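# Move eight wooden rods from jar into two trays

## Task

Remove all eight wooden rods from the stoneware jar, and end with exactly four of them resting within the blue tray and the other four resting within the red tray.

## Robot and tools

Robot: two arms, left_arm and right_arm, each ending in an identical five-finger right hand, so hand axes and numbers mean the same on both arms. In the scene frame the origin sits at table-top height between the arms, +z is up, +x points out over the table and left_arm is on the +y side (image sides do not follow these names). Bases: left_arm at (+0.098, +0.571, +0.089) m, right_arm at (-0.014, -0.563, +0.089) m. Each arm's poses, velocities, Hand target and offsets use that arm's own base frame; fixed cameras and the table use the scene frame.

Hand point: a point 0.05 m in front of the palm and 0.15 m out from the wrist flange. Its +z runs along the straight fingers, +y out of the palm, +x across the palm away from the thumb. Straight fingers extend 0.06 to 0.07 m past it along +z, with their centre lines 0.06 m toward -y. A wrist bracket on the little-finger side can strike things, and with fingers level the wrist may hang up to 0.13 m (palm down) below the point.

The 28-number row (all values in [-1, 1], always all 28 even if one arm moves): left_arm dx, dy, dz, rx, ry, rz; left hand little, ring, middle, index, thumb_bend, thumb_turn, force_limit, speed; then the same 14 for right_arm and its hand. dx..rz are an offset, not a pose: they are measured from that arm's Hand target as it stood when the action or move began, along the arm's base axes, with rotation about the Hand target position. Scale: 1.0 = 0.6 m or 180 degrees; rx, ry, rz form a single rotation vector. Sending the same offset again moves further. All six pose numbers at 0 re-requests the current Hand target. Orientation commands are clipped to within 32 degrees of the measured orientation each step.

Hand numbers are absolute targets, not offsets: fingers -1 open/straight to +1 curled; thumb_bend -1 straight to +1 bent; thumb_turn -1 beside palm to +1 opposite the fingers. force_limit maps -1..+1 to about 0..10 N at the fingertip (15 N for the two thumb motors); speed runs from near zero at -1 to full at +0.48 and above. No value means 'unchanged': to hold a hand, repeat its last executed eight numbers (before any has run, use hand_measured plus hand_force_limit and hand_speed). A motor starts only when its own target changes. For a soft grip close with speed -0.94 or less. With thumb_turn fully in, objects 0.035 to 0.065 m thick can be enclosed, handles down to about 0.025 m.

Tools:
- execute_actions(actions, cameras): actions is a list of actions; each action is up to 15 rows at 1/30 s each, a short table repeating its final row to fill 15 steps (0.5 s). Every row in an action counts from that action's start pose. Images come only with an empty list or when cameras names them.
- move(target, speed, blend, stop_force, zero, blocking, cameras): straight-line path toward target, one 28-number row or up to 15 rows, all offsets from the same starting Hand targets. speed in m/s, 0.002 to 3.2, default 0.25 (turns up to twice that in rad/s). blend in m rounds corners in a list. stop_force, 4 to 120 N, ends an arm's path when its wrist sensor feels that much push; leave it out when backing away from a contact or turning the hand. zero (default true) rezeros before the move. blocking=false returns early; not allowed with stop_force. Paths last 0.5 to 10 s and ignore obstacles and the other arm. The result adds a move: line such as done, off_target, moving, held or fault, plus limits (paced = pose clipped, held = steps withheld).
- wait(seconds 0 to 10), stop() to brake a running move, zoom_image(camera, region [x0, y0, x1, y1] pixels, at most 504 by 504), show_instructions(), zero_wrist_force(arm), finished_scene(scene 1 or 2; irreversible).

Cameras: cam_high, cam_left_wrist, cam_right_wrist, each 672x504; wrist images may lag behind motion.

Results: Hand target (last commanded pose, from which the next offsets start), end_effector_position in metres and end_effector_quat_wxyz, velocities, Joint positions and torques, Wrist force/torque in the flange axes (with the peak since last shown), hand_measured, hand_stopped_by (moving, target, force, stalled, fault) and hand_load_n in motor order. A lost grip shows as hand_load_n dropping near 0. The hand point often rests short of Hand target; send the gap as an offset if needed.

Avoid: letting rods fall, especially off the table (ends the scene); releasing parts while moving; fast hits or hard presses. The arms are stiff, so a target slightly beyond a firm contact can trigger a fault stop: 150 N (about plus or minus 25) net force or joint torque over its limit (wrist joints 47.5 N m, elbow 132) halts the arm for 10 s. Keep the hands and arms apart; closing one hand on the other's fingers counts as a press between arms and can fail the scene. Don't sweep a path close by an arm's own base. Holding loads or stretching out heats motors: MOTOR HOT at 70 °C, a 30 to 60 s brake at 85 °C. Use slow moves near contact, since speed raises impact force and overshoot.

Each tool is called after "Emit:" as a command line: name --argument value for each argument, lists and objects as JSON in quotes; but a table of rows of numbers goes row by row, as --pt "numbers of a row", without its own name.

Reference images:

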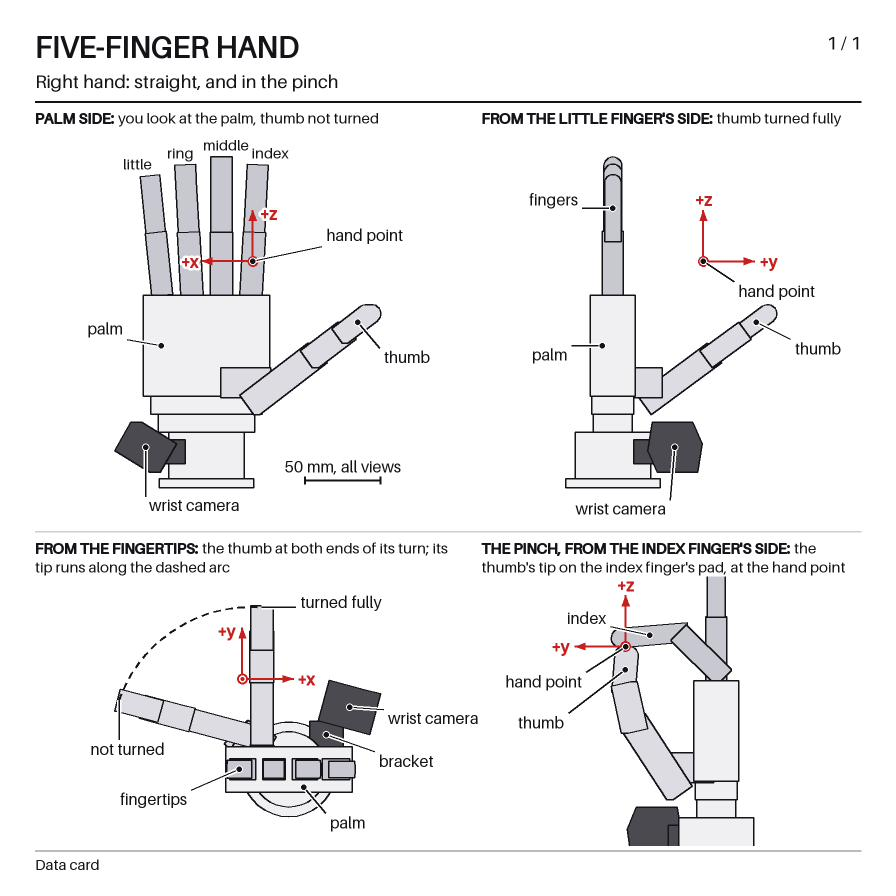

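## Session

Emit:
execute_actions --actions '[]' --cameras '["all"]'

Emit:
zoom_image --camera "cam_high" --region '[180, 170, 430, 330]'

Scene clock: 0.00 s.
left_arm: end_effector_position=(-0.0677, +0.4571, +0.5980) hand_measured=(-1.000, -1.000, -1.000, -1.000, -1.000, -1.000) hand_load_n=(+0.0, +0.5, +0.0, +0.0, +0.0, +0.0) hand_stopped_by=(target, target, target, target, target, target) hand_force_limit=0.00 hand_speed=-0.80 end_effector_quat_wxyz=(-0.034, -0.657, +0.753, +0.008) | right_arm: end_effector_position=(+0.0727, -0.5829, +0.5419) hand_measured=(-1.000, -1.000, -1.000, -1.000, -1.000, -1.000) hand_load_n=(+0.0, +0.0, +0.0, +0.0, +0.0, +0.0) hand_stopped_by=(target, target, target, target, target, target) hand_force_limit=0.00 hand_speed=-0.80 end_effector_quat_wxyz=(-0.059, +0.698, +0.713, -0.030)
Joint positions: left_arm=[1.142 -1.666 1.551 1.741 1.529 -1.865] | right_arm=[-1.802 -1.427 1.379 1.629 1.703 -1.822]
Joint velocities: within noise
Joint torques (N m): no reading
Motor temperatures (°C): left_arm=[29 25 30 34 30 28] | right_arm=[29 27 29 31 30 32]
Wrist force (N): no reading
Wrist torque (N m): no reading
Wrist force, peak (N): no reading
Hand target: left_arm -0.0677, +0.4571, +0.5980; -0.034, -0.657, +0.753, +0.008 | right_arm +0.0727, -0.5829, +0.5419; -0.059, +0.698, +0.713, -0.030
camera_calibration:
cam_left_wrist: T_world_to_cam=[[-0.994233, -0.0975865, 0.0444661, -0.0479518], [-0.0608456, 0.854769, 0.51543, -0.70778], [-0.0883072, 0.509752, -0.855777, 0.388337], [0, 0, 0, 1]] pos_world=[-0.0564477, 0.402353, 0.699273]
cam_right_wrist: T_world_to_cam=[[0.958871, 0.269, -0.0905803, 0.136103], [0.281657, -0.862234, 0.420977, -0.747553], [0.0351413, -0.429175, -0.902537, 0.353663], [0, 0, 0, 1]] pos_world=[0.0676203, -0.529394, 0.646225]

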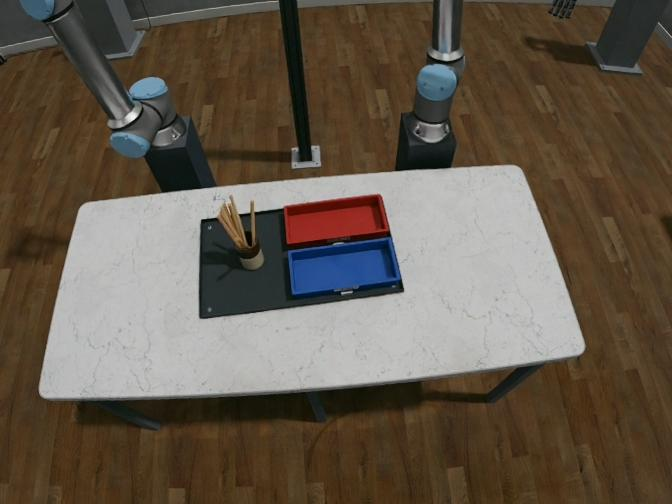

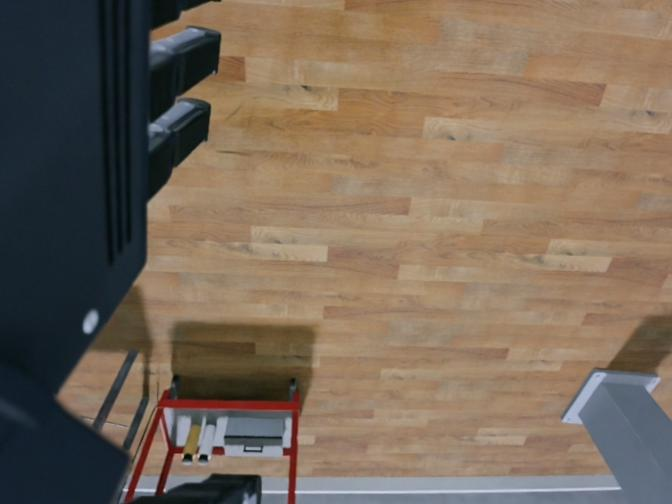

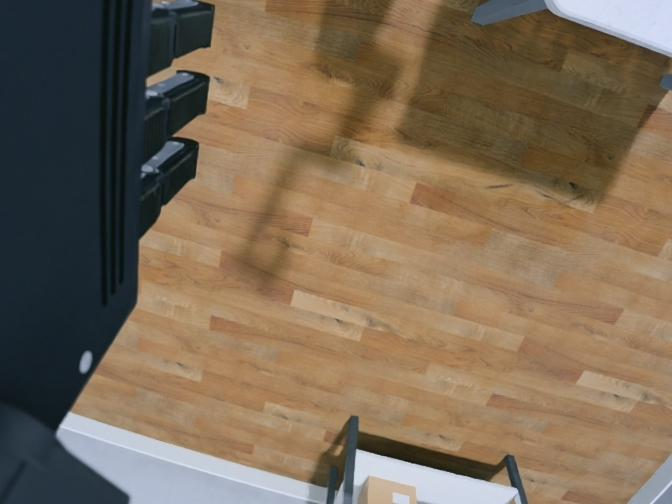

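Scaled by 2.016.

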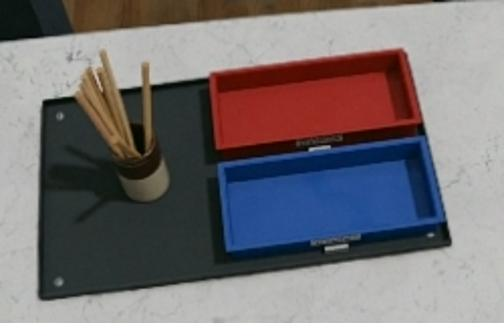

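Emit:
zoom_image --camera "cam_high" --region '[205, 185, 275, 275]'

Scaled by 5.600.

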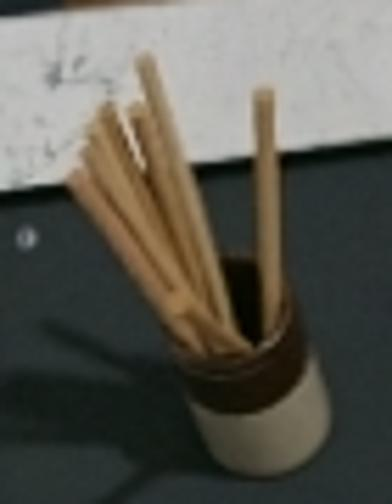

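Emit:
move --pt "0 0 0 0 0 0 -1 -1 -1 -1 -1 -1 0 -0.8 0.35 0.33 0.02 0 0 0 -0.45 -0.45 -0.35 -0.35 0 1 0.3 0.0" --pt "0 0 0 0 0 0 -1 -1 -1 -1 -1 -1 0 -0.8 0.712 0.672 -0.05 -0.0469 -0.2985 0.2293 -0.45 -0.45 -0.35 -0.35 0 1 0.3 0.0" --speed 0.7 --blend 0.1

Scene clock: 146.53 s.
left_arm: end_effector_position=(-0.0677, +0.4571, +0.5980) hand_measured=(-1.000, -1.000, -1.000, -1.000, -1.000, -1.000) hand_load_n=(+0.0, +0.0, +0.0, +0.0, +0.0, +0.0) hand_stopped_by=(target, target, target, target, target, target) hand_force_limit=0.00 hand_speed=-0.80 end_effector_quat_wxyz=(-0.034, -0.657, +0.753, +0.008) | right_arm: end_effector_position=(+0.4998, -0.1797, +0.5120) hand_measured=(-0.450, -0.450, -0.350, -0.350, +0.000, +1.000) hand_load_n=(+0.0, +0.0, +0.0, +0.0, +0.0, +0.0) hand_stopped_by=(target, target, target, target, target, target) hand_force_limit=0.30 hand_speed=0.00 end_effector_quat_wxyz=(+0.324, +0.353, +0.851, +0.214)
Joint positions: left_arm=[1.142 -1.666 1.551 1.741 1.529 -1.865] | right_arm=[-1.229 -1.791 1.984 1.224 0.785 -1.95]
Joint torques (N m): left_arm=[1.81 -28.09 -40.69 3.89 -0.18 0.24] | right_arm=[12.23 1.56 -49.8 1.68 -4.78 3.78]
Wrist force (N): left_arm=[0.1 -0.2 0.1] | right_arm=[0.4 -1.0 -0.3]
Wrist torque (N m): left_arm=[-0.04 -0.01 0.00] | right_arm=[0.11 -0.06 -0.02]
Wrist force, peak (N): left_arm=[0.2 0.3 0.6] | right_arm=[-1.9 -1.6 0.3]
Hand target: left_arm -0.0677, +0.4571, +0.5980; -0.034, -0.657, +0.753, +0.008 | right_arm +0.4999, -0.1797, +0.5119; +0.324, +0.353, +0.851, +0.214
Off the commanded pose: left_arm 0.000 m, 0 deg | right_arm 0.000 m, 0 deg.
move: done

Emit:
move --target '[0,0,0,0,0,0,-1,-1,-1,-1,-1,-1,0,-0.8,0.375,0.767,-0.517,-0.0704,-0.4477,0.344,-0.45,-0.45,-0.35,-0.35,0,1,0.3,0.0]' --speed 0.7 --cameras '["all"]'

Scene clock: 156.57 s.
left_arm: end_effector_position=(-0.0677, +0.4571, +0.5980) hand_measured=(-1.000, -1.000, -1.000, -1.000, -1.000, -1.000) hand_load_n=(+0.0, +0.0, +0.0, +0.0, +0.0, +0.0) hand_stopped_by=(target, target, target, target, target, target) hand_force_limit=0.00 hand_speed=-0.80 end_effector_quat_wxyz=(-0.034, -0.657, +0.753, +0.008) | right_arm: end_effector_position=(+0.7249, +0.2806, +0.2018) hand_measured=(-0.450, -0.450, -0.350, -0.350, +0.000, +1.000) hand_load_n=(+0.0, +0.0, +0.0, +0.0, +0.0, +0.0) hand_stopped_by=(target, target, target, target, target, target) hand_force_limit=0.30 hand_speed=0.00 end_effector_quat_wxyz=(+0.658, -0.342, +0.522, +0.421)
Joint positions: left_arm=[1.142 -1.666 1.551 1.741 1.529 -1.865] | right_arm=[-0.225 -1.031 2.153 -1.984 0.296 -0.743]
Joint torques (N m): left_arm=[0.79 -28.17 -41.33 3.71 -0.43 0.25] | right_arm=[11.35 -47.81 -9.04 -5.15 4.71 3.56]
Wrist force (N): left_arm=[0.1 -0.1 0.2] | right_arm=[2.0 0.4 -1.7]
Wrist torque (N m): left_arm=[-0.02 -0.02 0.01] | right_arm=[0.26 -0.06 0.10]
Wrist force, peak (N): left_arm=[0.4 0.3 0.5] | right_arm=[2.3 -1.2 -2.2]
Hand target: left_arm -0.0677, +0.4571, +0.5980; -0.034, -0.657, +0.753, +0.008 | right_arm +0.7249, +0.2805, +0.2017; +0.658, -0.342, +0.521, +0.421
Off the commanded pose: left_arm 0.000 m, 0 deg | right_arm 0.000 m, 0 deg.
move: done
camera_calibration:
cam_left_wrist: T_world_to_cam=[[-0.994233, -0.0975865, 0.0444661, -0.0479518], [-0.0608456, 0.854769, 0.51543, -0.70778], [-0.0883072, 0.509752, -0.855777, 0.388337], [0, 0, 0, 1]] pos_world=[-0.0564477, 0.402353, 0.699273]
cam_right_wrist: T_world_to_cam=[[-0.866398, 0.428525, -0.256361, 0.559351], [-0.467832, -0.517059, 0.716786, 0.343185], [0.174607, 0.740956, 0.648457, -0.348026], [0, 0, 0, 1]] pos_world=[0.705941, 0.195623, 0.123085]

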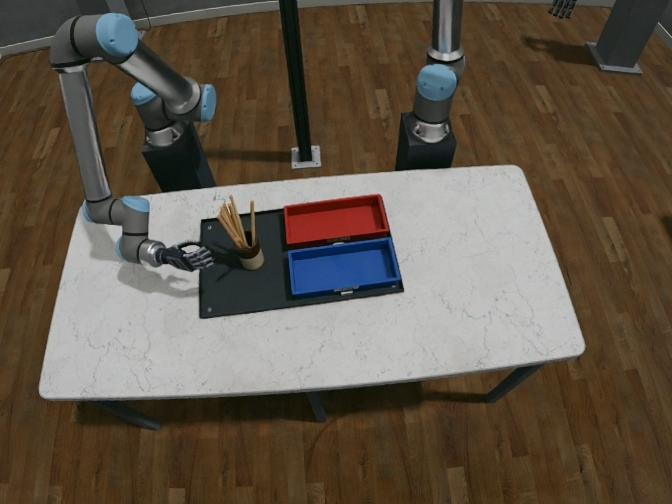

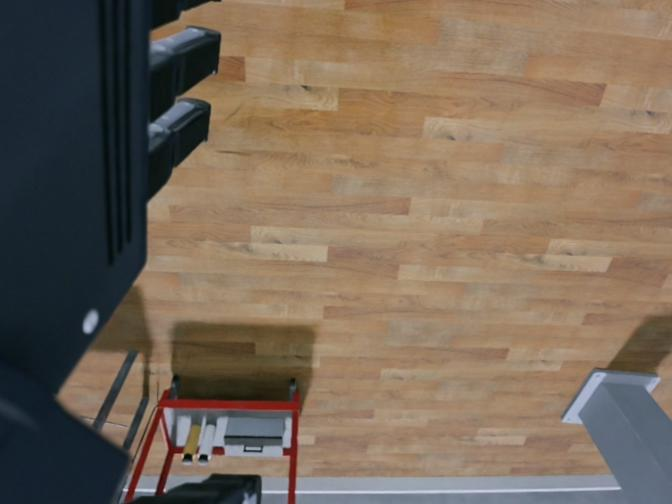

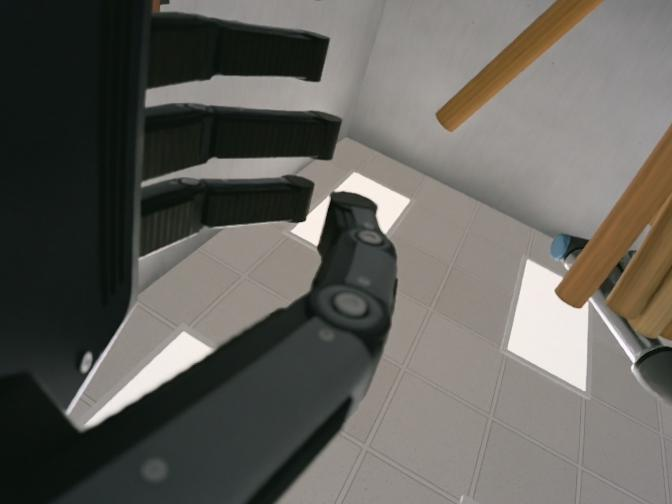

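Emit:
zoom_image --camera "cam_right_wrist" --region '[400, 0, 672, 400]'

Scaled by 1.260.

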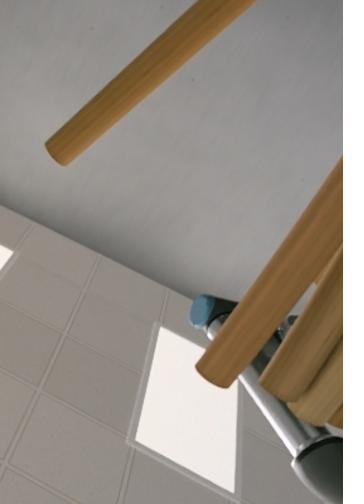

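Emit:
zoom_image --camera "cam_high" --region '[140, 185, 280, 290]'

Scaled by 3.600.

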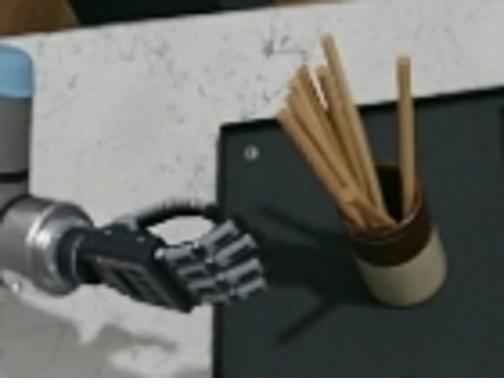

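Emit:
move --pt "0 0 0 0 0 0 -1 -1 -1 -1 -1 -1 0 -0.8 0.018 0.05 -0.15 -0.0662 0.139 0.0651 -0.45 -0.45 -0.35 -0.35 0 1 0.3 0.0" --pt "0 0 0 0 0 0 -1 -1 -1 -1 -1 -1 0 -0.8 0.018 0.156 -0.1745 -0.0828 0.1737 0.0814 -0.45 -0.45 -0.35 -0.35 0 1 0.3 0.0" --speed 0.5 --blend 0.03 --cameras '["cam_high","cam_right_wrist"]'

Emit:
zoom_image --camera "cam_high" --region '[160, 185, 280, 290]'

Scene clock: 250.80 s.
left_arm: end_effector_position=(-0.0677, +0.4571, +0.5980) hand_measured=(-1.000, -1.000, -1.000, -1.000, -1.000, -1.000) hand_load_n=(+0.0, +0.0, +0.0, -0.5, +0.0, +0.0) hand_stopped_by=(target, target, target, target, target, target) hand_force_limit=0.00 hand_speed=-0.80 end_effector_quat_wxyz=(-0.034, -0.657, +0.753, +0.008) | right_arm: end_effector_position=(+0.7356, +0.3736, +0.0970) hand_measured=(-0.450, -0.450, -0.350, -0.350, +0.000, +1.000) hand_load_n=(+0.0, +0.0, +0.0, +0.0, +0.0, -0.5) hand_stopped_by=(target, target, target, target, target, target) hand_force_limit=0.30 hand_speed=0.00 end_effector_quat_wxyz=(+0.394, -0.363, +0.614, +0.579)
Joint positions: left_arm=[1.142 -1.666 1.551 1.741 1.529 -1.865] | right_arm=[-0.094 -0.862 1.915 -1.623 -0.035 -0.562]
Joint torques (N m): left_arm=[1.63 -27.55 -41 3.87 -0.36 0.05] | right_arm=[11.36 -80.54 -10.64 -3.92 -2.19 3.58]
Wrist force (N): left_arm=[0.2 0.1 0.4] | right_arm=[1.5 -0.1 -1.5]
Wrist torque (N m): left_arm=[-0.01 -0.04 0.01] | right_arm=[0.17 0.06 0.10]
Wrist force, peak (N): left_arm=[0.1 0.4 0.6] | right_arm=[2.0 -0.3 -3.6]
Hand target: left_arm -0.0677, +0.4571, +0.5980; -0.034, -0.657, +0.753, +0.008 | right_arm +0.7357, +0.3741, +0.0970; +0.387, -0.361, +0.681, +0.507
Off the commanded pose: left_arm 0.000 m, 0 deg | right_arm 0.000 m, 11 deg.
move: off_target (right_arm)
camera_calibration:
cam_right_wrist: T_world_to_cam=[[-0.981037, 0.0464529, 0.188174, 0.685873], [0.14302, -0.481757, 0.864555, -0.00548759], [0.130815, 0.875073, 0.465978, -0.35121], [0, 0, 0, 1]] pos_world=[0.719595, 0.272829, 0.0393369]
Images, in order (width x height): cam_high 672x504, cam_right_wrist 672x504.

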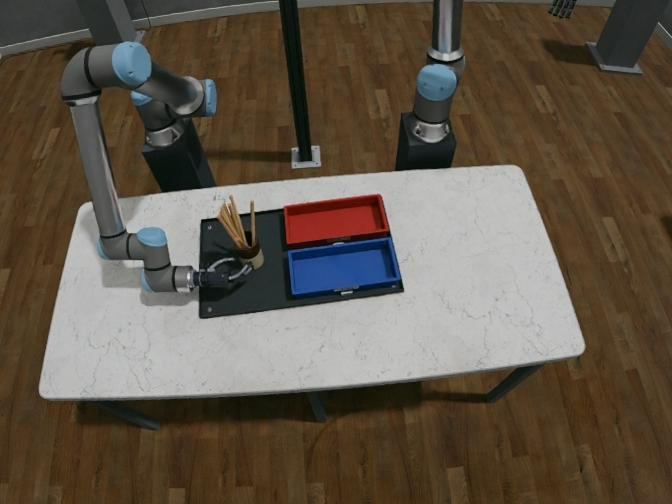

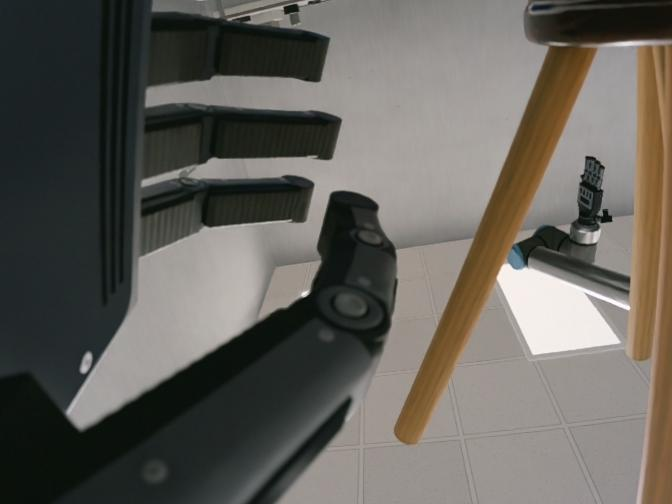

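Scaled by 4.200.

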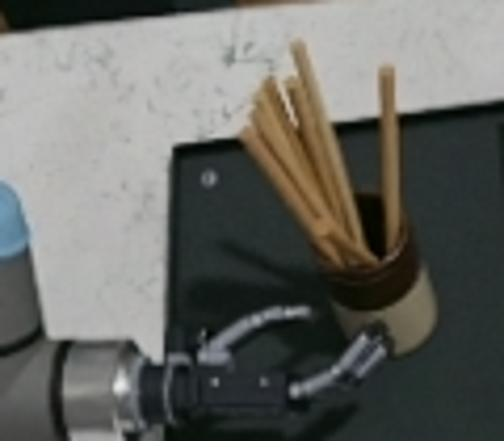

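Emit:
zoom_image --camera "cam_right_wrist" --region '[380, 40, 620, 460]'

Scaled by 1.200.

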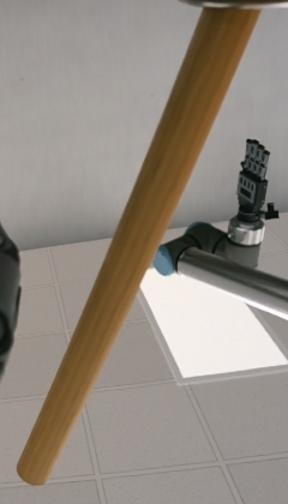

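Emit:
move --pt "0 0 0 0 0 0 -1 -1 -1 -1 -1 -1 0 -0.8 -0.0913 0.0367 0.0435 0.0535 -0.0036 0.0315 -0.45 -0.45 -0.35 -0.35 0 1 0.3 0.0" --pt "0 0 0 0 0 0 -1 -1 -1 -1 -1 -1 0 -0.8 -0.0913 0.0367 0.0435 0.0535 -0.0036 0.0315 -0.35 -0.25 0.6 0.6 0 1 0.35 -0.4" --speed 0.2 --cameras '["cam_right_wrist"]'

Scene clock: 293.60 s.
left_arm: end_effector_position=(-0.0677, +0.4571, +0.5980) hand_measured=(-1.000, -1.000, -1.000, -1.000, -1.000, -1.000) hand_load_n=(+0.0, +0.0, +0.0, +0.0, +0.0, +0.0) hand_stopped_by=(target, target, target, target, target, target) hand_force_limit=0.00 hand_speed=-0.80 end_effector_quat_wxyz=(-0.034, -0.657, +0.753, +0.008) | right_arm: end_effector_position=(+0.6808, +0.3957, +0.1232) hand_measured=(-0.350, -0.250, +0.140, +0.250, +0.000, +1.000) hand_load_n=(+0.0, +0.0, +0.0, +12.5, +3.0, -0.5) hand_stopped_by=(target, target, force, force, target, target) hand_force_limit=0.35 hand_speed=-0.40 end_effector_quat_wxyz=(+0.394, -0.364, +0.610, +0.583) end_effector_velocity=(+0.000, +0.000, +0.000) end_effector_angular_velocity=(-0.001, -0.003, +0.001)
Joint positions: left_arm=[1.142 -1.666 1.551 1.741 1.529 -1.865] | right_arm=[-0.068 -0.939 2.034 -1.752 -0.015 -0.475]
Joint velocities: left_arm=[within noise] | right_arm=[-0.001 -0.001 0 -0.005 -0.002 0.003]
Joint torques (N m): left_arm=[0.69 -27.58 -41.29 3.71 -0.33 0.21] | right_arm=[-5.25 -54.86 -9.26 -4.08 -2.2 4]
Wrist force (N): left_arm=[0.1 0.3 0.2] | right_arm=[1.5 -0.1 -1.9]
Wrist torque (N m): left_arm=[0.03 -0.02 0.02] | right_arm=[0.13 -0.13 0.12]
Wrist force, peak (N): left_arm=[0.3 0.3 0.7] | right_arm=[2.1 -0.3 -2.1]
Hand target: left_arm -0.0677, +0.4571, +0.5980; -0.034, -0.657, +0.753, +0.008 | right_arm +0.6809, +0.3962, +0.1231; +0.394, -0.363, +0.615, +0.578
Off the commanded pose: left_arm 0.000 m, 0 deg | right_arm 0.000 m, 1 deg.
move: done
camera_calibration:
cam_right_wrist: T_world_to_cam=[[-0.981309, 0.0366885, 0.188909, 0.630234], [0.147235, -0.488964, 0.859788, -0.00901508], [0.123914, 0.871532, 0.474423, -0.370457], [0, 0, 0, 1]] pos_world=[0.665687, 0.295334, 0.0644471]
Images, in order (width x height): cam_right_wrist 672x504.

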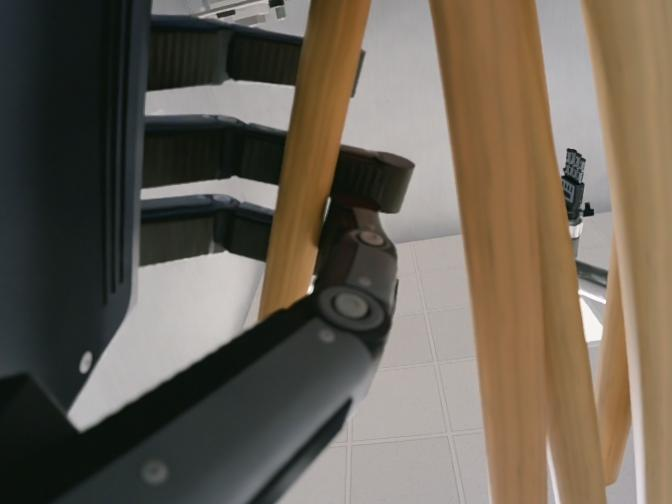

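Emit:
move --pt "0 0 0 0 0 0 -1 -1 -1 -1 -1 -1 0 -0.8 0 0 0 0 0 0 -0.4 -0.35 -0.2 -0.2 0 1 0.3 0.2" --pt "0 0 0 0 0 0 -1 -1 -1 -1 -1 -1 0 -0.8 0.0135 -0.001 -0.0064 0 0 0 -0.4 -0.35 -0.2 -0.2 0 1 0.3 0.2" --pt "0 0 0 0 0 0 -1 -1 -1 -1 -1 -1 0 -0.8 0.0135 -0.001 -0.0064 0 0 0 -0.35 -0.25 0.6 0.6 0 1 0.35 -0.4" --speed 0.15 --cameras '["cam_right_wrist"]'

Scene clock: 316.17 s.
left_arm: end_effector_position=(-0.0677, +0.4571, +0.5980) hand_measured=(-1.000, -1.000, -1.000, -1.000, -1.000, -1.000) hand_load_n=(+0.0, +0.0, -0.5, +0.0, +0.0, +0.0) hand_stopped_by=(target, target, target, target, target, target) hand_force_limit=0.00 hand_speed=-0.80 end_effector_quat_wxyz=(-0.034, -0.657, +0.753, +0.008) | right_arm: end_effector_position=(+0.6889, +0.3951, +0.1193) hand_measured=(-0.350, -0.250, +0.234, +0.262, -0.002, +1.000) hand_load_n=(+0.0, +0.0, +7.5, +19.0, +7.0, +0.0) hand_stopped_by=(target, target, force, force, target, target) hand_force_limit=0.35 hand_speed=-0.40 end_effector_quat_wxyz=(+0.393, -0.364, +0.611, +0.582)
Joint positions: left_arm=[1.142 -1.666 1.551 1.741 1.529 -1.865] | right_arm=[-0.069 -0.92 2.041 -1.908 -0.017 -0.344]
Joint torques (N m): left_arm=[1.59 -26.78 -41.77 3.8 -0.25 0.13] | right_arm=[-9.36 -54.77 -9.12 -3.85 -1.91 3.72]
Wrist force (N): left_arm=[0.3 0.2 0.4] | right_arm=[1.3 1.6 -1.5]
Wrist torque (N m): left_arm=[0.00 -0.05 0.02] | right_arm=[0.18 -0.12 0.11]
Wrist force, peak (N): left_arm=[0.3 0.2 0.6] | right_arm=[0.5 2.5 -2.1]
Hand target: left_arm -0.0677, +0.4571, +0.5980; -0.034, -0.657, +0.753, +0.008 | right_arm +0.6890, +0.3956, +0.1193; +0.394, -0.363, +0.615, +0.578
Off the commanded pose: left_arm 0.000 m, 0 deg | right_arm 0.000 m, 1 deg.
move: done
camera_calibration:
cam_right_wrist: T_world_to_cam=[[-0.98127, 0.0375043, 0.188952, 0.638507], [0.147237, -0.486481, 0.861195, -0.00839227], [0.12422, 0.872886, 0.471847, -0.369535], [0, 0, 0, 1]] pos_world=[0.673687, 0.294532, 0.0609441]
Images, in order (width x height): cam_right_wrist 672x504.

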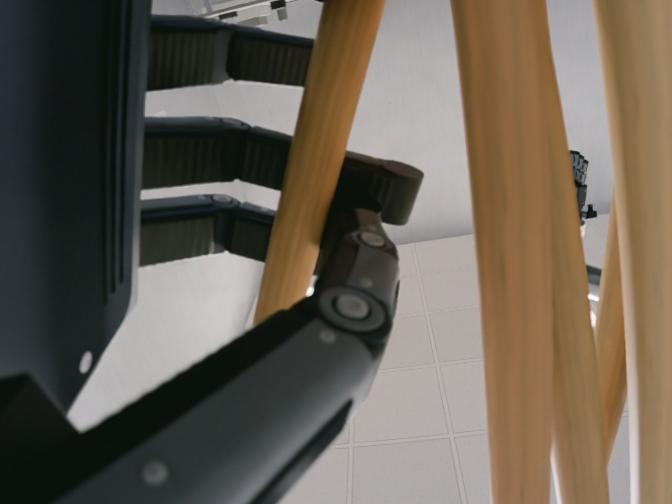

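Emit:
move --pt "0 0 0 0 0 0 -1 -1 -1 -1 -1 -1 0 -0.8 0.12 -0.003 0.257 0 0 0 -0.35 -0.25 0.6 0.6 0 1 0.35 -0.4" --pt "0 0 0 0 0 0 -1 -1 -1 -1 -1 -1 0 -0.8 0.085 0.257 0.435 -0.135 -0.077 -0.012 -0.35 -0.25 0.6 0.6 0 1 0.35 -0.4" --pt "0 0 0 0 0 0 -1 -1 -1 -1 -1 -1 0 -0.8 0.01 0.652 -0.148 -0.538 -0.308 -0.047 -0.35 -0.25 0.6 0.6 0 1 0.35 -0.4" --speed '[0.3, 0.6, 0.7]' --blend '[0.02, 0.08, 0]' --cameras '["all"]'

Scene clock: 351.17 s.
left_arm: end_effector_position=(-0.0677, +0.4571, +0.5980) hand_measured=(-1.000, -1.000, -1.000, -1.000, -1.000, -1.000) hand_load_n=(+0.0, +0.0, +0.0, +0.0, +0.0, +0.0) hand_stopped_by=(target, target, target, target, target, target) hand_force_limit=0.00 hand_speed=-0.80 end_effector_quat_wxyz=(-0.034, -0.657, +0.753, +0.008) | right_arm: end_effector_position=(+0.6950, +0.7867, +0.0306) hand_measured=(-0.350, -0.250, +0.234, +0.262, -0.002, +1.000) hand_load_n=(+0.0, +0.0, +7.5, +19.5, +6.5, +0.0) hand_stopped_by=(target, target, force, force, target, target) hand_force_limit=0.35 hand_speed=-0.40 end_effector_quat_wxyz=(-0.249, +0.685, -0.620, +0.291)
Joint positions: left_arm=[1.142 -1.666 1.551 1.741 1.529 -1.865] | right_arm=[0.763 -0.777 1.588 -2.996 -2.098 0.494]
Joint torques (N m): left_arm=[1.98 -27.9 -40.88 3.53 -0.32 0.37] | right_arm=[12.32 -77.67 -45.09 -1.87 -4.36 3.63]
Wrist force (N): left_arm=[0.1 0.2 0.5] | right_arm=[0.1 1.3 -0.4]
Wrist torque (N m): left_arm=[0.00 -0.04 0.02] | right_arm=[0.15 -0.08 0.10]
Wrist force, peak (N): left_arm=[0.3 0.1 0.7] | right_arm=[4.6 1.3 -1.8]
Hand target: left_arm -0.0677, +0.4571, +0.5980; -0.034, -0.657, +0.753, +0.008 | right_arm +0.6950, +0.7868, +0.0305; -0.249, +0.685, -0.620, +0.291
Off the commanded pose: left_arm 0.000 m, 0 deg | right_arm 0.000 m, 0 deg.
move: done
camera_calibration:
cam_left_wrist: T_world_to_cam=[[-0.994233, -0.0975865, 0.0444661, -0.0479518], [-0.0608456, 0.854769, 0.51543, -0.70778], [-0.0883072, 0.509752, -0.855777, 0.388337], [0, 0, 0, 1]] pos_world=[-0.0564477, 0.402353, 0.699273]
cam_right_wrist: T_world_to_cam=[[-0.681541, -0.348763, -0.643325, 0.767488], [-0.542499, 0.830806, 0.124325, -0.276779], [0.491118, 0.433736, -0.755431, -0.542252], [0, 0, 0, 1]] pos_world=[0.639232, 0.732815, 0.11852]

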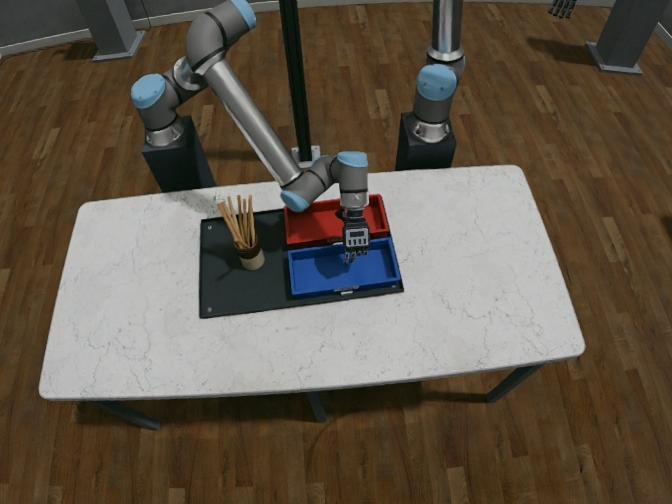

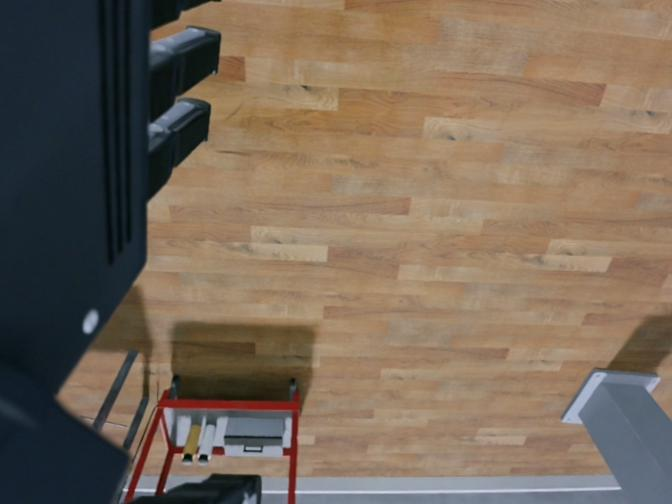

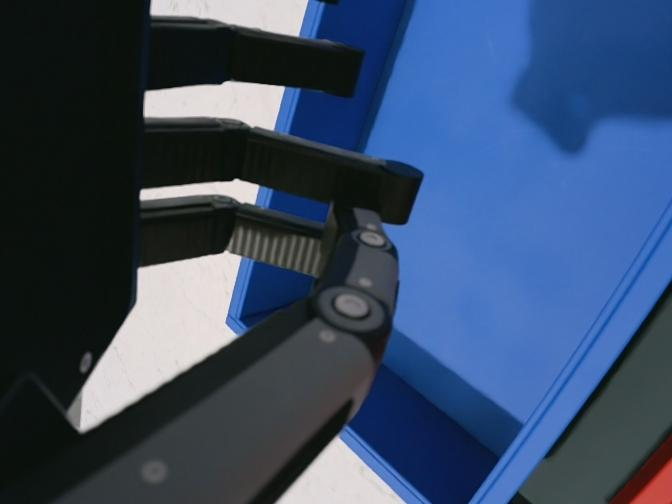

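Emit:
zoom_image --camera "cam_high" --region '[190, 180, 290, 280]'

Scaled by 5.040.

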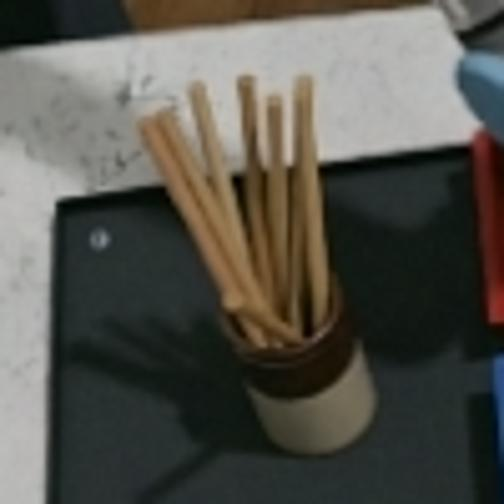

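Emit:
move --pt "0 0 0 0 0 0 -1 -1 -1 -1 -1 -1 0 -0.8 0.108 -0.367 0.633 0.183 0.067 0.0315 -0.45 -0.45 -0.35 -0.35 0 1 0.3 0.2" --pt "0 0 0 0 0 0 -1 -1 -1 -1 -1 -1 0 -0.8 0.075 -0.883 0.417 0.4575 0.168 0.0787 -0.45 -0.45 -0.35 -0.35 0 1 0.3 0.2" --speed 0.7 --blend 0.1

Scene clock: 440.97 s.
left_arm: end_effector_position=(-0.0677, +0.4571, +0.5980) hand_measured=(-1.000, -1.000, -1.000, -1.000, -1.000, -1.000) hand_load_n=(+0.0, +0.5, +0.0, +0.0, +0.0, +0.0) hand_stopped_by=(target, target, target, target, target, target) hand_force_limit=0.00 hand_speed=-0.80 end_effector_quat_wxyz=(-0.034, -0.657, +0.753, +0.008) | right_arm: end_effector_position=(+0.7400, +0.2571, +0.2807) hand_measured=(-0.450, -0.450, -0.350, -0.350, +0.000, +1.000) hand_load_n=(+0.0, +0.0, +0.0, +0.0, +0.0, -0.5) hand_stopped_by=(target, target, target, target, target, target) hand_force_limit=0.30 hand_speed=0.20 end_effector_quat_wxyz=(+0.507, -0.466, +0.615, +0.385)
Joint positions: left_arm=[1.142 -1.666 1.551 1.741 1.529 -1.865] | right_arm=[-0.266 -1.18 2.088 -2.513 -0.19 0.036]
Joint torques (N m): left_arm=[1.78 -26.62 -41.36 3.7 -0.18 0.37] | right_arm=[12.16 -83.94 -42.1 -1.87 -1.47 -3.73]
Wrist force (N): left_arm=[0.1 0.3 0.2] | right_arm=[1.6 0.1 -1.3]
Wrist torque (N m): left_arm=[0.03 -0.02 0.02] | right_arm=[0.21 -0.12 0.42]
Wrist force, peak (N): left_arm=[0.4 -0.1 0.7] | right_arm=[3.6 -0.2 -3.2]
Hand target: left_arm -0.0677, +0.4571, +0.5980; -0.034, -0.657, +0.753, +0.008 | right_arm +0.7400, +0.2570, +0.2807; +0.507, -0.466, +0.614, +0.386
Off the commanded pose: left_arm 0.000 m, 0 deg | right_arm 0.000 m, 0 deg.
move: done

Emit:
move --target '[0,0,0,0,0,0,-1,-1,-1,-1,-1,-1,0,-0.8,0,0,0,0.1366,-0.0378,0,-0.45,-0.45,-0.35,-0.35,0,1,0.3,0.2]' --speed 0.4

Scene clock: 446.83 s.
left_arm: end_effector_position=(-0.0677, +0.4571, +0.5980) hand_measured=(-1.000, -1.000, -1.000, -1.000, -1.000, -1.000) hand_load_n=(+0.0, +0.0, +0.0, -0.5, +0.0, +0.0) hand_stopped_by=(target, target, target, target, target, target) hand_force_limit=0.00 hand_speed=-0.80 end_effector_quat_wxyz=(-0.034, -0.657, +0.753, +0.008) | right_arm: end_effector_position=(+0.7400, +0.2569, +0.2806) hand_measured=(-0.450, -0.450, -0.350, -0.350, +0.000, +1.000) hand_load_n=(+0.0, +0.0, +0.0, +0.0, +0.0, +0.0) hand_stopped_by=(target, target, target, target, target, target) hand_force_limit=0.30 hand_speed=0.20 end_effector_quat_wxyz=(+0.629, -0.369, +0.487, +0.479)
Joint positions: left_arm=[1.142 -1.666 1.551 1.741 1.529 -1.865] | right_arm=[-0.242 -1.017 2.099 -2.539 0.256 -0.116]
Joint torques (N m): left_arm=[0.6 -28.19 -41.36 3.55 -0.37 0.06] | right_arm=[11.45 -91.86 -11.27 -1.89 5.18 -3.96]
Wrist force (N): left_arm=[0.0 -0.2 0.3] | right_arm=[2.2 1.1 -1.8]
Wrist torque (N m): left_arm=[-0.04 0.00 -0.01] | right_arm=[0.41 -0.10 0.38]
Wrist force, peak (N): left_arm=[0.3 0.1 0.6] | right_arm=[2.8 1.0 -1.7]
Hand target: left_arm -0.0677, +0.4571, +0.5980; -0.034, -0.657, +0.753, +0.008 | right_arm +0.7400, +0.2570, +0.2807; +0.630, -0.369, +0.487, +0.479
Off the commanded pose: left_arm 0.000 m, 0 deg | right_arm 0.000 m, 0 deg.
move: done

Emit:
move --pt "0 0 0 0 0 0 -1 -1 -1 -1 -1 -1 0 -0.8 -0.2 -0.145 -0.017 0.026 0.0243 -0.31 -0.45 -0.45 -0.35 -0.35 0 1 0.3 0.2" --pt "0 0 0 0 0 0 -1 -1 -1 -1 -1 -1 0 -0.8 -0.238 0.055 -0.253 0.0347 0.0324 -0.4127 -0.45 -0.45 -0.35 -0.35 0 1 0.3 0.2" --speed 0.6 --blend 0.03 --cameras '["cam_high", "cam_right_wrist"]'

Emit:
zoom_image --camera "cam_high" --region '[170, 180, 290, 285]'

Scene clock: 462.03 s.
left_arm: end_effector_position=(-0.0677, +0.4571, +0.5980) hand_measured=(-1.000, -1.000, -1.000, -1.000, -1.000, -1.000) hand_load_n=(+0.0, +0.5, +0.0, +0.0, +0.0, +0.0) hand_stopped_by=(target, target, target, target, target, target) hand_force_limit=0.00 hand_speed=-0.80 end_effector_quat_wxyz=(-0.034, -0.657, +0.753, +0.008) | right_arm: end_effector_position=(+0.5972, +0.2899, +0.1289) hand_measured=(-0.450, -0.450, -0.350, -0.350, +0.000, +1.000) hand_load_n=(+0.0, +0.0, +0.0, +0.0, +0.0, +0.0) hand_stopped_by=(target, target, target, target, target, target) hand_force_limit=0.30 hand_speed=0.20 end_effector_quat_wxyz=(+0.785, +0.055, +0.616, +0.043)
Joint positions: left_arm=[1.142 -1.666 1.551 1.741 1.529 -1.865] | right_arm=[0.189 -1.053 2.532 -1.723 1.788 -1.48]
Joint torques (N m): left_arm=[2.12 -26.82 -41.49 3.62 -0.25 0.37] | right_arm=[11.71 -30.69 -17.71 -4.94 3.52 -4.01]
Wrist force (N): left_arm=[0.1 0.3 0.3] | right_arm=[2.0 0.4 -1.4]
Wrist torque (N m): left_arm=[0.03 -0.02 0.02] | right_arm=[0.35 -0.06 0.39]
Wrist force, peak (N): left_arm=[0.5 0.4 0.5] | right_arm=[3.0 2.0 -2.2]
Hand target: left_arm -0.0677, +0.4571, +0.5980; -0.034, -0.657, +0.753, +0.008 | right_arm +0.5972, +0.2900, +0.1289; +0.785, +0.055, +0.616, +0.043
Off the commanded pose: left_arm 0.000 m, 0 deg | right_arm 0.000 m, 0 deg.
move: done
camera_calibration:
cam_right_wrist: T_world_to_cam=[[0.0390269, 0.993506, -0.106874, -0.297713], [-0.675931, 0.10502, 0.729444, 0.282709], [0.735931, 0.0437717, 0.67564, -0.42206], [0, 0, 0, 1]] pos_world=[0.513318, 0.284564, 0.0471227]
Images, in order (width x height): cam_high 672x504, cam_right_wrist 672x504.

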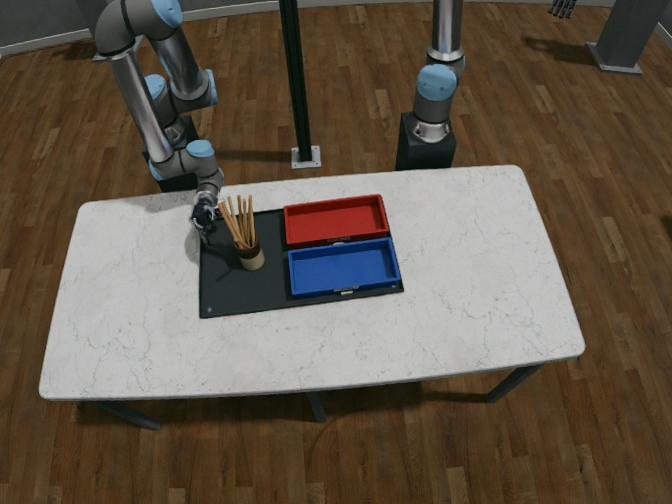

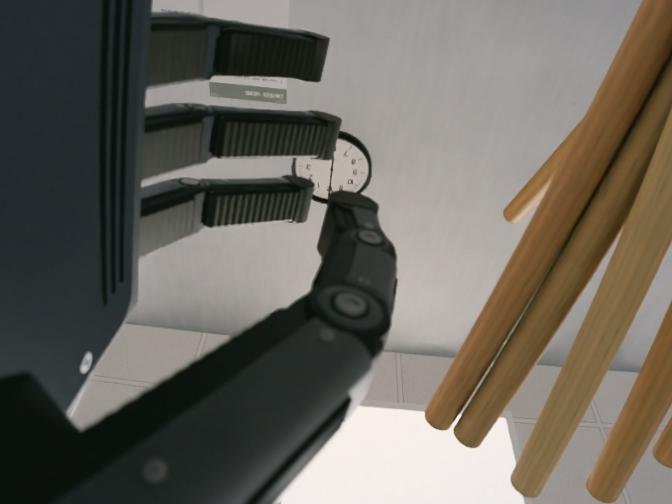

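Scaled by 4.200.

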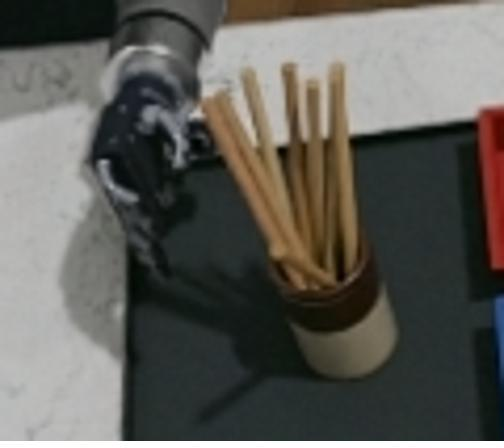

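Emit:
zoom_image --camera "cam_right_wrist" --region '[400, 20, 672, 450]'

Scaled by 1.172.

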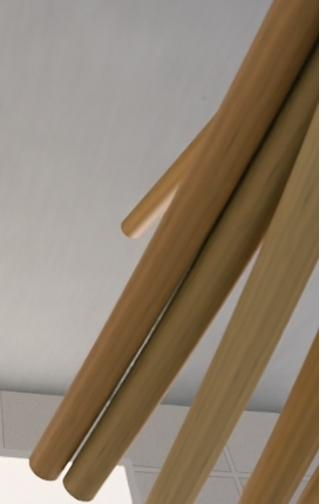

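Emit:
move --target '[0,0,0,0,0,0,-1,-1,-1,-1,-1,-1,0,-0.8,0.0227,0.085,0.0177,0,0,0,-0.45,-0.45,-0.35,-0.35,0,1,0.3,0.2]' --speed 0.2 --cameras '["cam_right_wrist"]'

Scene clock: 480.53 s.
left_arm: end_effector_position=(-0.0677, +0.4571, +0.5980) hand_measured=(-1.000, -1.000, -1.000, -1.000, -1.000, -1.000) hand_load_n=(+0.0, +0.0, +0.0, +0.0, +0.0, +0.0) hand_stopped_by=(target, target, target, target, target, target) hand_force_limit=0.00 hand_speed=-0.80 end_effector_quat_wxyz=(-0.034, -0.657, +0.753, +0.008) | right_arm: end_effector_position=(+0.6108, +0.3408, +0.1395) hand_measured=(-0.450, -0.450, -0.350, -0.350, +0.000, +1.000) hand_load_n=(+0.0, +0.0, +0.0, +0.0, +0.0, +0.0) hand_stopped_by=(target, target, target, target, target, target) hand_force_limit=0.30 hand_speed=0.20 end_effector_quat_wxyz=(+0.785, +0.055, +0.616, +0.043)
Joint positions: left_arm=[1.142 -1.666 1.551 1.741 1.529 -1.865] | right_arm=[0.303 -1.065 2.454 -1.641 1.898 -1.509]
Joint torques (N m): left_arm=[0.2 -28.11 -41.29 3.37 -0.4 0.44] | right_arm=[14.33 -72.74 -22.54 -0.47 2.89 -3.7]
Wrist force (N): left_arm=[0.1 0.0 0.3] | right_arm=[1.5 -0.1 -1.3]
Wrist torque (N m): left_arm=[-0.02 -0.03 0.01] | right_arm=[0.14 0.04 0.36]
Wrist force, peak (N): left_arm=[0.4 0.1 0.5] | right_arm=[2.1 -0.7 -1.7]
Hand target: left_arm -0.0677, +0.4571, +0.5980; -0.034, -0.657, +0.753, +0.008 | right_arm +0.6108, +0.3410, +0.1395; +0.785, +0.055, +0.616, +0.043
Off the commanded pose: left_arm 0.000 m, 0 deg | right_arm 0.000 m, 0 deg.
move: done
camera_calibration:
cam_right_wrist: T_world_to_cam=[[0.0391761, 0.993501, -0.106868, -0.347768], [-0.676022, 0.105111, 0.729347, 0.27892], [0.73584, 0.0436723, 0.675746, -0.441316], [0, 0, 0, 1]] pos_world=[0.526918, 0.335463, 0.0576229]
Images, in order (width x height): cam_right_wrist 672x504.

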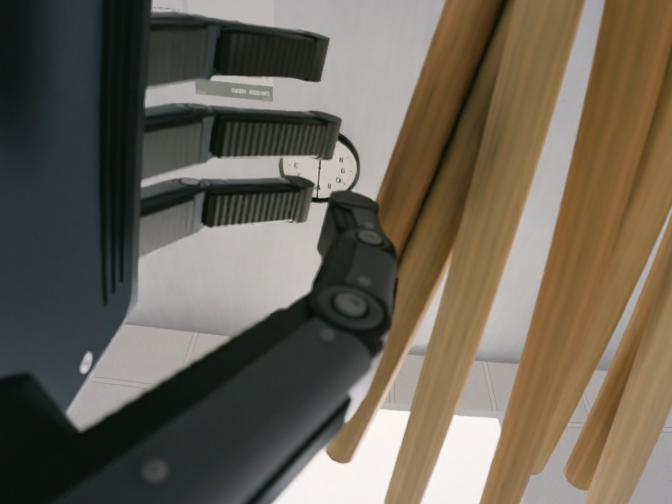

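Emit:
move --pt "0 0 0 0 0 0 -1 -1 -1 -1 -1 -1 0 -0.8 -0.0049 0.0208 0.0017 0 0 0 -0.45 -0.45 -0.35 -0.35 0 1 0.3 0.2" --pt "0 0 0 0 0 0 -1 -1 -1 -1 -1 -1 0 -0.8 -0.0049 0.0208 0.0017 0 0 0 -0.35 -0.25 0.6 0.6 0 1 0.35 -0.4" --speed 0.15 --cameras '["cam_right_wrist"]'

Scene clock: 488.90 s.
left_arm: end_effector_position=(-0.0677, +0.4571, +0.5980) hand_measured=(-1.000, -1.000, -1.000, -1.000, -1.000, -1.000) hand_load_n=(+0.0, +0.0, +0.0, +0.0, +0.0, +0.0) hand_stopped_by=(target, target, target, target, target, target) hand_force_limit=0.00 hand_speed=-0.80 end_effector_quat_wxyz=(-0.034, -0.657, +0.753, +0.008) | right_arm: end_effector_position=(+0.6079, +0.3534, +0.1405) hand_measured=(-0.350, -0.250, +0.056, +0.030, -0.002, +1.000) hand_load_n=(+0.0, +0.0, +15.0, +3.0, +7.5, +0.0) hand_stopped_by=(target, target, force, force, target, target) hand_force_limit=0.35 hand_speed=-0.40 end_effector_quat_wxyz=(+0.785, +0.055, +0.616, +0.043)
Joint positions: left_arm=[1.142 -1.666 1.551 1.741 1.529 -1.865] | right_arm=[0.332 -1.064 2.443 -1.634 1.927 -1.517]
Joint torques (N m): left_arm=[1.69 -28.41 -41.45 3.52 -0.51 0.38] | right_arm=[11.45 -35.49 -21.7 -0.77 2.76 -3.79]
Wrist force (N): left_arm=[0.1 0.1 0.3] | right_arm=[1.9 0.0 -1.1]
Wrist torque (N m): left_arm=[0.00 -0.02 0.01] | right_arm=[0.17 0.02 0.36]
Wrist force, peak (N): left_arm=[0.1 0.4 0.8] | right_arm=[2.0 0.2 -1.4]
Hand target: left_arm -0.0677, +0.4571, +0.5980; -0.034, -0.657, +0.753, +0.008 | right_arm +0.6079, +0.3534, +0.1405; +0.785, +0.055, +0.616, +0.043
Off the commanded pose: left_arm 0.000 m, 0 deg | right_arm 0.000 m, 0 deg.
move: done
camera_calibration:
cam_right_wrist: T_world_to_cam=[[0.0392525, 0.993505, -0.106805, -0.3601], [-0.676014, 0.105116, 0.729353, 0.274826], [0.735843, 0.0435724, 0.675749, -0.440443], [0, 0, 0, 1]] pos_world=[0.524018, 0.348063, 0.0587229]
Images, in order (width x height): cam_right_wrist 672x504.

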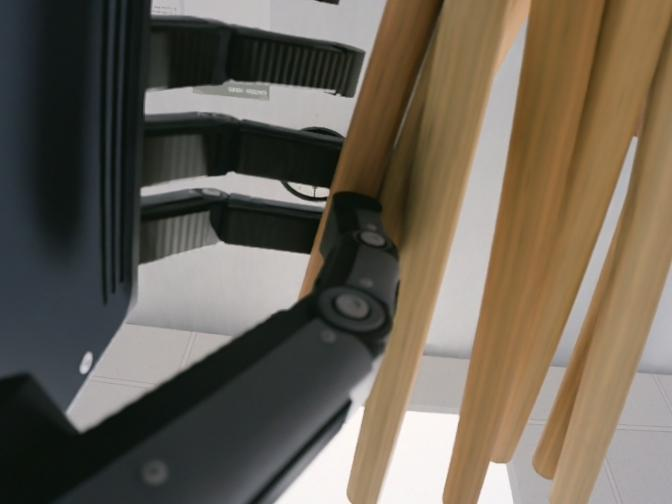

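Emit:
move --pt "0 0 0 0 0 0 -1 -1 -1 -1 -1 -1 0 -0.8 -0.042 -0.023 0.208 0 0 0 -0.35 -0.25 0.6 0.6 0 1 0.35 -0.4" --pt "0 0 0 0 0 0 -1 -1 -1 -1 -1 -1 0 -0.8 -0.047 -0.03 0.35 -0.2854 0.1205 0.083 -0.35 -0.25 0.6 0.6 0 1 0.35 -0.4" --pt "0 0 0 0 0 0 -1 -1 -1 -1 -1 -1 0 -0.8 -0.13 0.345 0.267 -0.5708 0.241 0.166 -0.35 -0.25 0.6 0.6 0 1 0.35 -0.4" --pt "0 0 0 0 0 0 -1 -1 -1 -1 -1 -1 0 -0.8 -0.175 0.708 -0.184 -0.5708 0.241 0.166 -0.35 -0.25 0.6 0.6 0 1 0.35 -0.4" --pt "0 0 0 0 0 0 -1 -1 -1 -1 -1 -1 0 -0.8 -0.175 0.708 -0.326 -0.5708 0.241 0.166 -0.35 -0.25 0.6 0.6 0 1 0.35 -0.4" --pt "0 0 0 0 0 0 -1 -1 -1 -1 -1 -1 0 -0.8 -0.175 0.708 -0.326 -0.5708 0.241 0.166 -0.45 -0.45 -0.35 -0.35 0 1 0.3 0.0" --pt "0 0 0 0 0 0 -1 -1 -1 -1 -1 -1 0 -0.8 -0.175 0.69 -0.05 -0.5708 0.241 0.166 -0.45 -0.45 -0.35 -0.35 0 1 0.3 0.0" --pt "0 0 0 0 0 0 -1 -1 -1 -1 -1 -1 0 -0.8 -0.13 0.33 0.37 -0.5708 0.241 0.166 -0.45 -0.45 -0.35 -0.35 0 1 0.3 0.0" --pt "0 0 0 0 0 0 -1 -1 -1 -1 -1 -1 0 -0.8 -0.097 -0.222 0.267 0 0 0 -0.45 -0.45 -0.35 -0.35 0 1 0.3 0.0" --pt "0 0 0 0 0 0 -1 -1 -1 -1 -1 -1 0 -0.8 -0.013 -0.089 -0.017 0 0 0 -0.45 -0.45 -0.35 -0.35 0 1 0.3 0.0" --speed '[0.35, 0.6, 0.8, 0.7, 0.25, 0.1, 0.5, 0.8, 0.9, 0.5]' --blend '[0.02, 0.05, 0.08, 0.03, 0, 0, 0.03, 0.1, 0.06, 0]' --cameras '["cam_high", "cam_right_wrist"]'

Emit:
zoom_image --camera "cam_high" --region '[180, 170, 430, 330]'

Scene clock: 542.03 s.
left_arm: end_effector_position=(-0.0677, +0.4571, +0.5980) hand_measured=(-1.000, -1.000, -1.000, -1.000, -1.000, -1.000) hand_load_n=(-0.5, +0.0, +0.0, +0.0, +0.0, +0.0) hand_stopped_by=(target, target, target, target, target, target) hand_force_limit=0.00 hand_speed=-0.80 end_effector_quat_wxyz=(-0.034, -0.657, +0.753, +0.008) | right_arm: end_effector_position=(+0.6000, +0.3000, +0.1304) hand_measured=(-0.450, -0.450, -0.350, -0.350, +0.000, +1.000) hand_load_n=(+0.0, +0.0, +0.0, +0.0, +0.0, +0.0) hand_stopped_by=(target, target, target, target, target, target) hand_force_limit=0.30 hand_speed=0.00 end_effector_quat_wxyz=(+0.785, +0.055, +0.616, +0.043)
Joint positions: left_arm=[1.142 -1.666 1.551 1.741 1.529 -1.865] | right_arm=[0.213 -1.055 2.516 -1.707 1.811 -1.486]
Joint torques (N m): left_arm=[1.78 -28.4 -41.57 3.36 -0.43 0.44] | right_arm=[12.16 -31.74 -19.2 -4.81 3.14 -3.81]
Wrist force (N): left_arm=[-0.1 0.0 0.4] | right_arm=[1.9 0.2 -1.5]
Wrist torque (N m): left_arm=[-0.02 0.00 0.00] | right_arm=[0.34 -0.04 0.39]
Wrist force, peak (N): left_arm=[0.4 0.0 0.6] | right_arm=[4.0 0.9 -1.5]
Hand target: left_arm -0.0677, +0.4571, +0.5980; -0.034, -0.657, +0.753, +0.008 | right_arm +0.6001, +0.3000, +0.1303; +0.785, +0.055, +0.616, +0.043
Off the commanded pose: left_arm 0.000 m, 0 deg | right_arm 0.000 m, 0 deg.
move: done
camera_calibration:
cam_right_wrist: T_world_to_cam=[[0.0390969, 0.993511, -0.106804, -0.307752], [-0.675923, 0.105016, 0.729451, 0.282584], [0.735934, 0.0436718, 0.675643, -0.425555], [0, 0, 0, 1]] pos_world=[0.516218, 0.294664, 0.0485227]
Images, in order (width x height): cam_high 672x504, cam_right_wrist 672x504.

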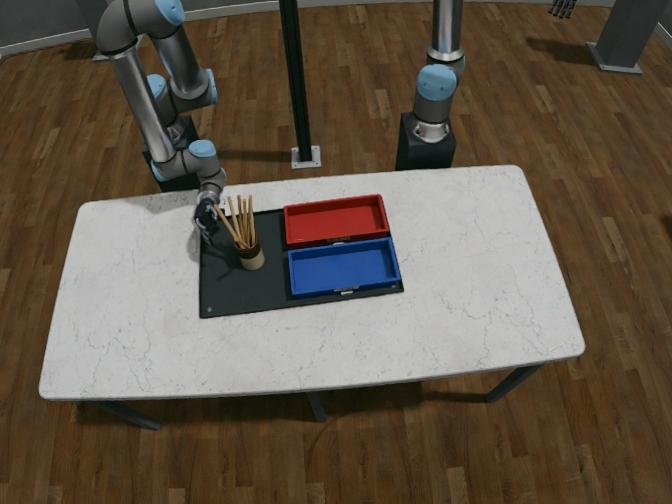

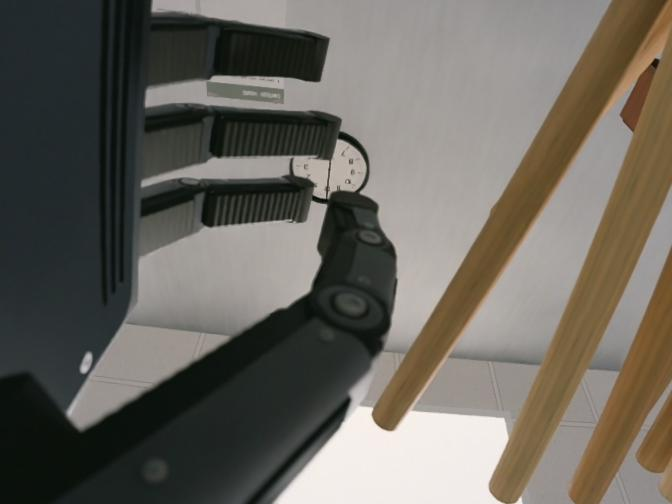

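Scaled by 2.016.

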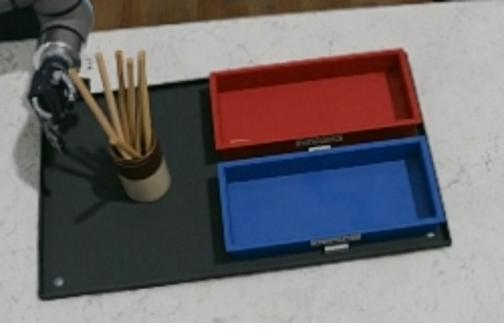

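Emit:
zoom_image --camera "cam_high" --region '[280, 190, 400, 250]'

Emit:
zoom_image --camera "cam_right_wrist" --region '[360, 0, 672, 450]'

Scaled by 4.200.

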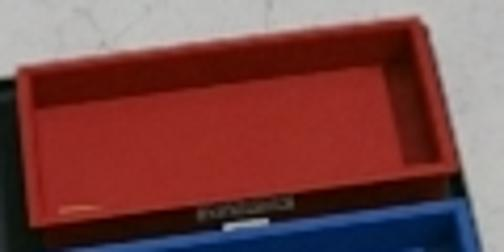

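Scaled by 1.120.

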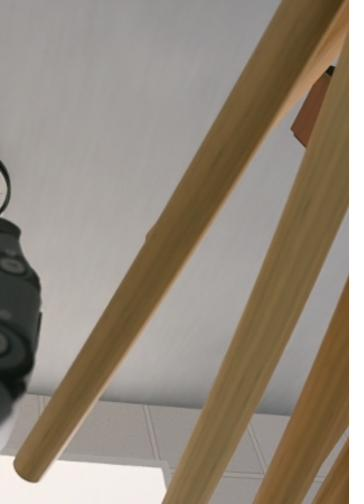

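Emit:
zoom_image --camera "cam_right_wrist" --region '[360, 130, 600, 440]'

Scaled by 1.626.

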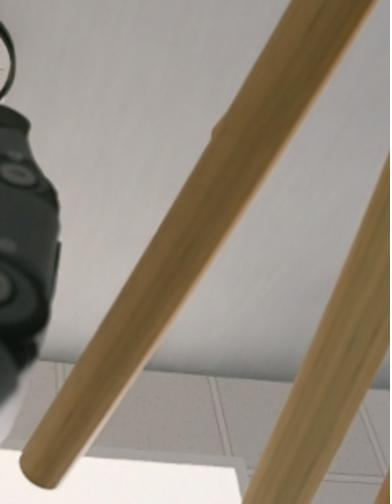

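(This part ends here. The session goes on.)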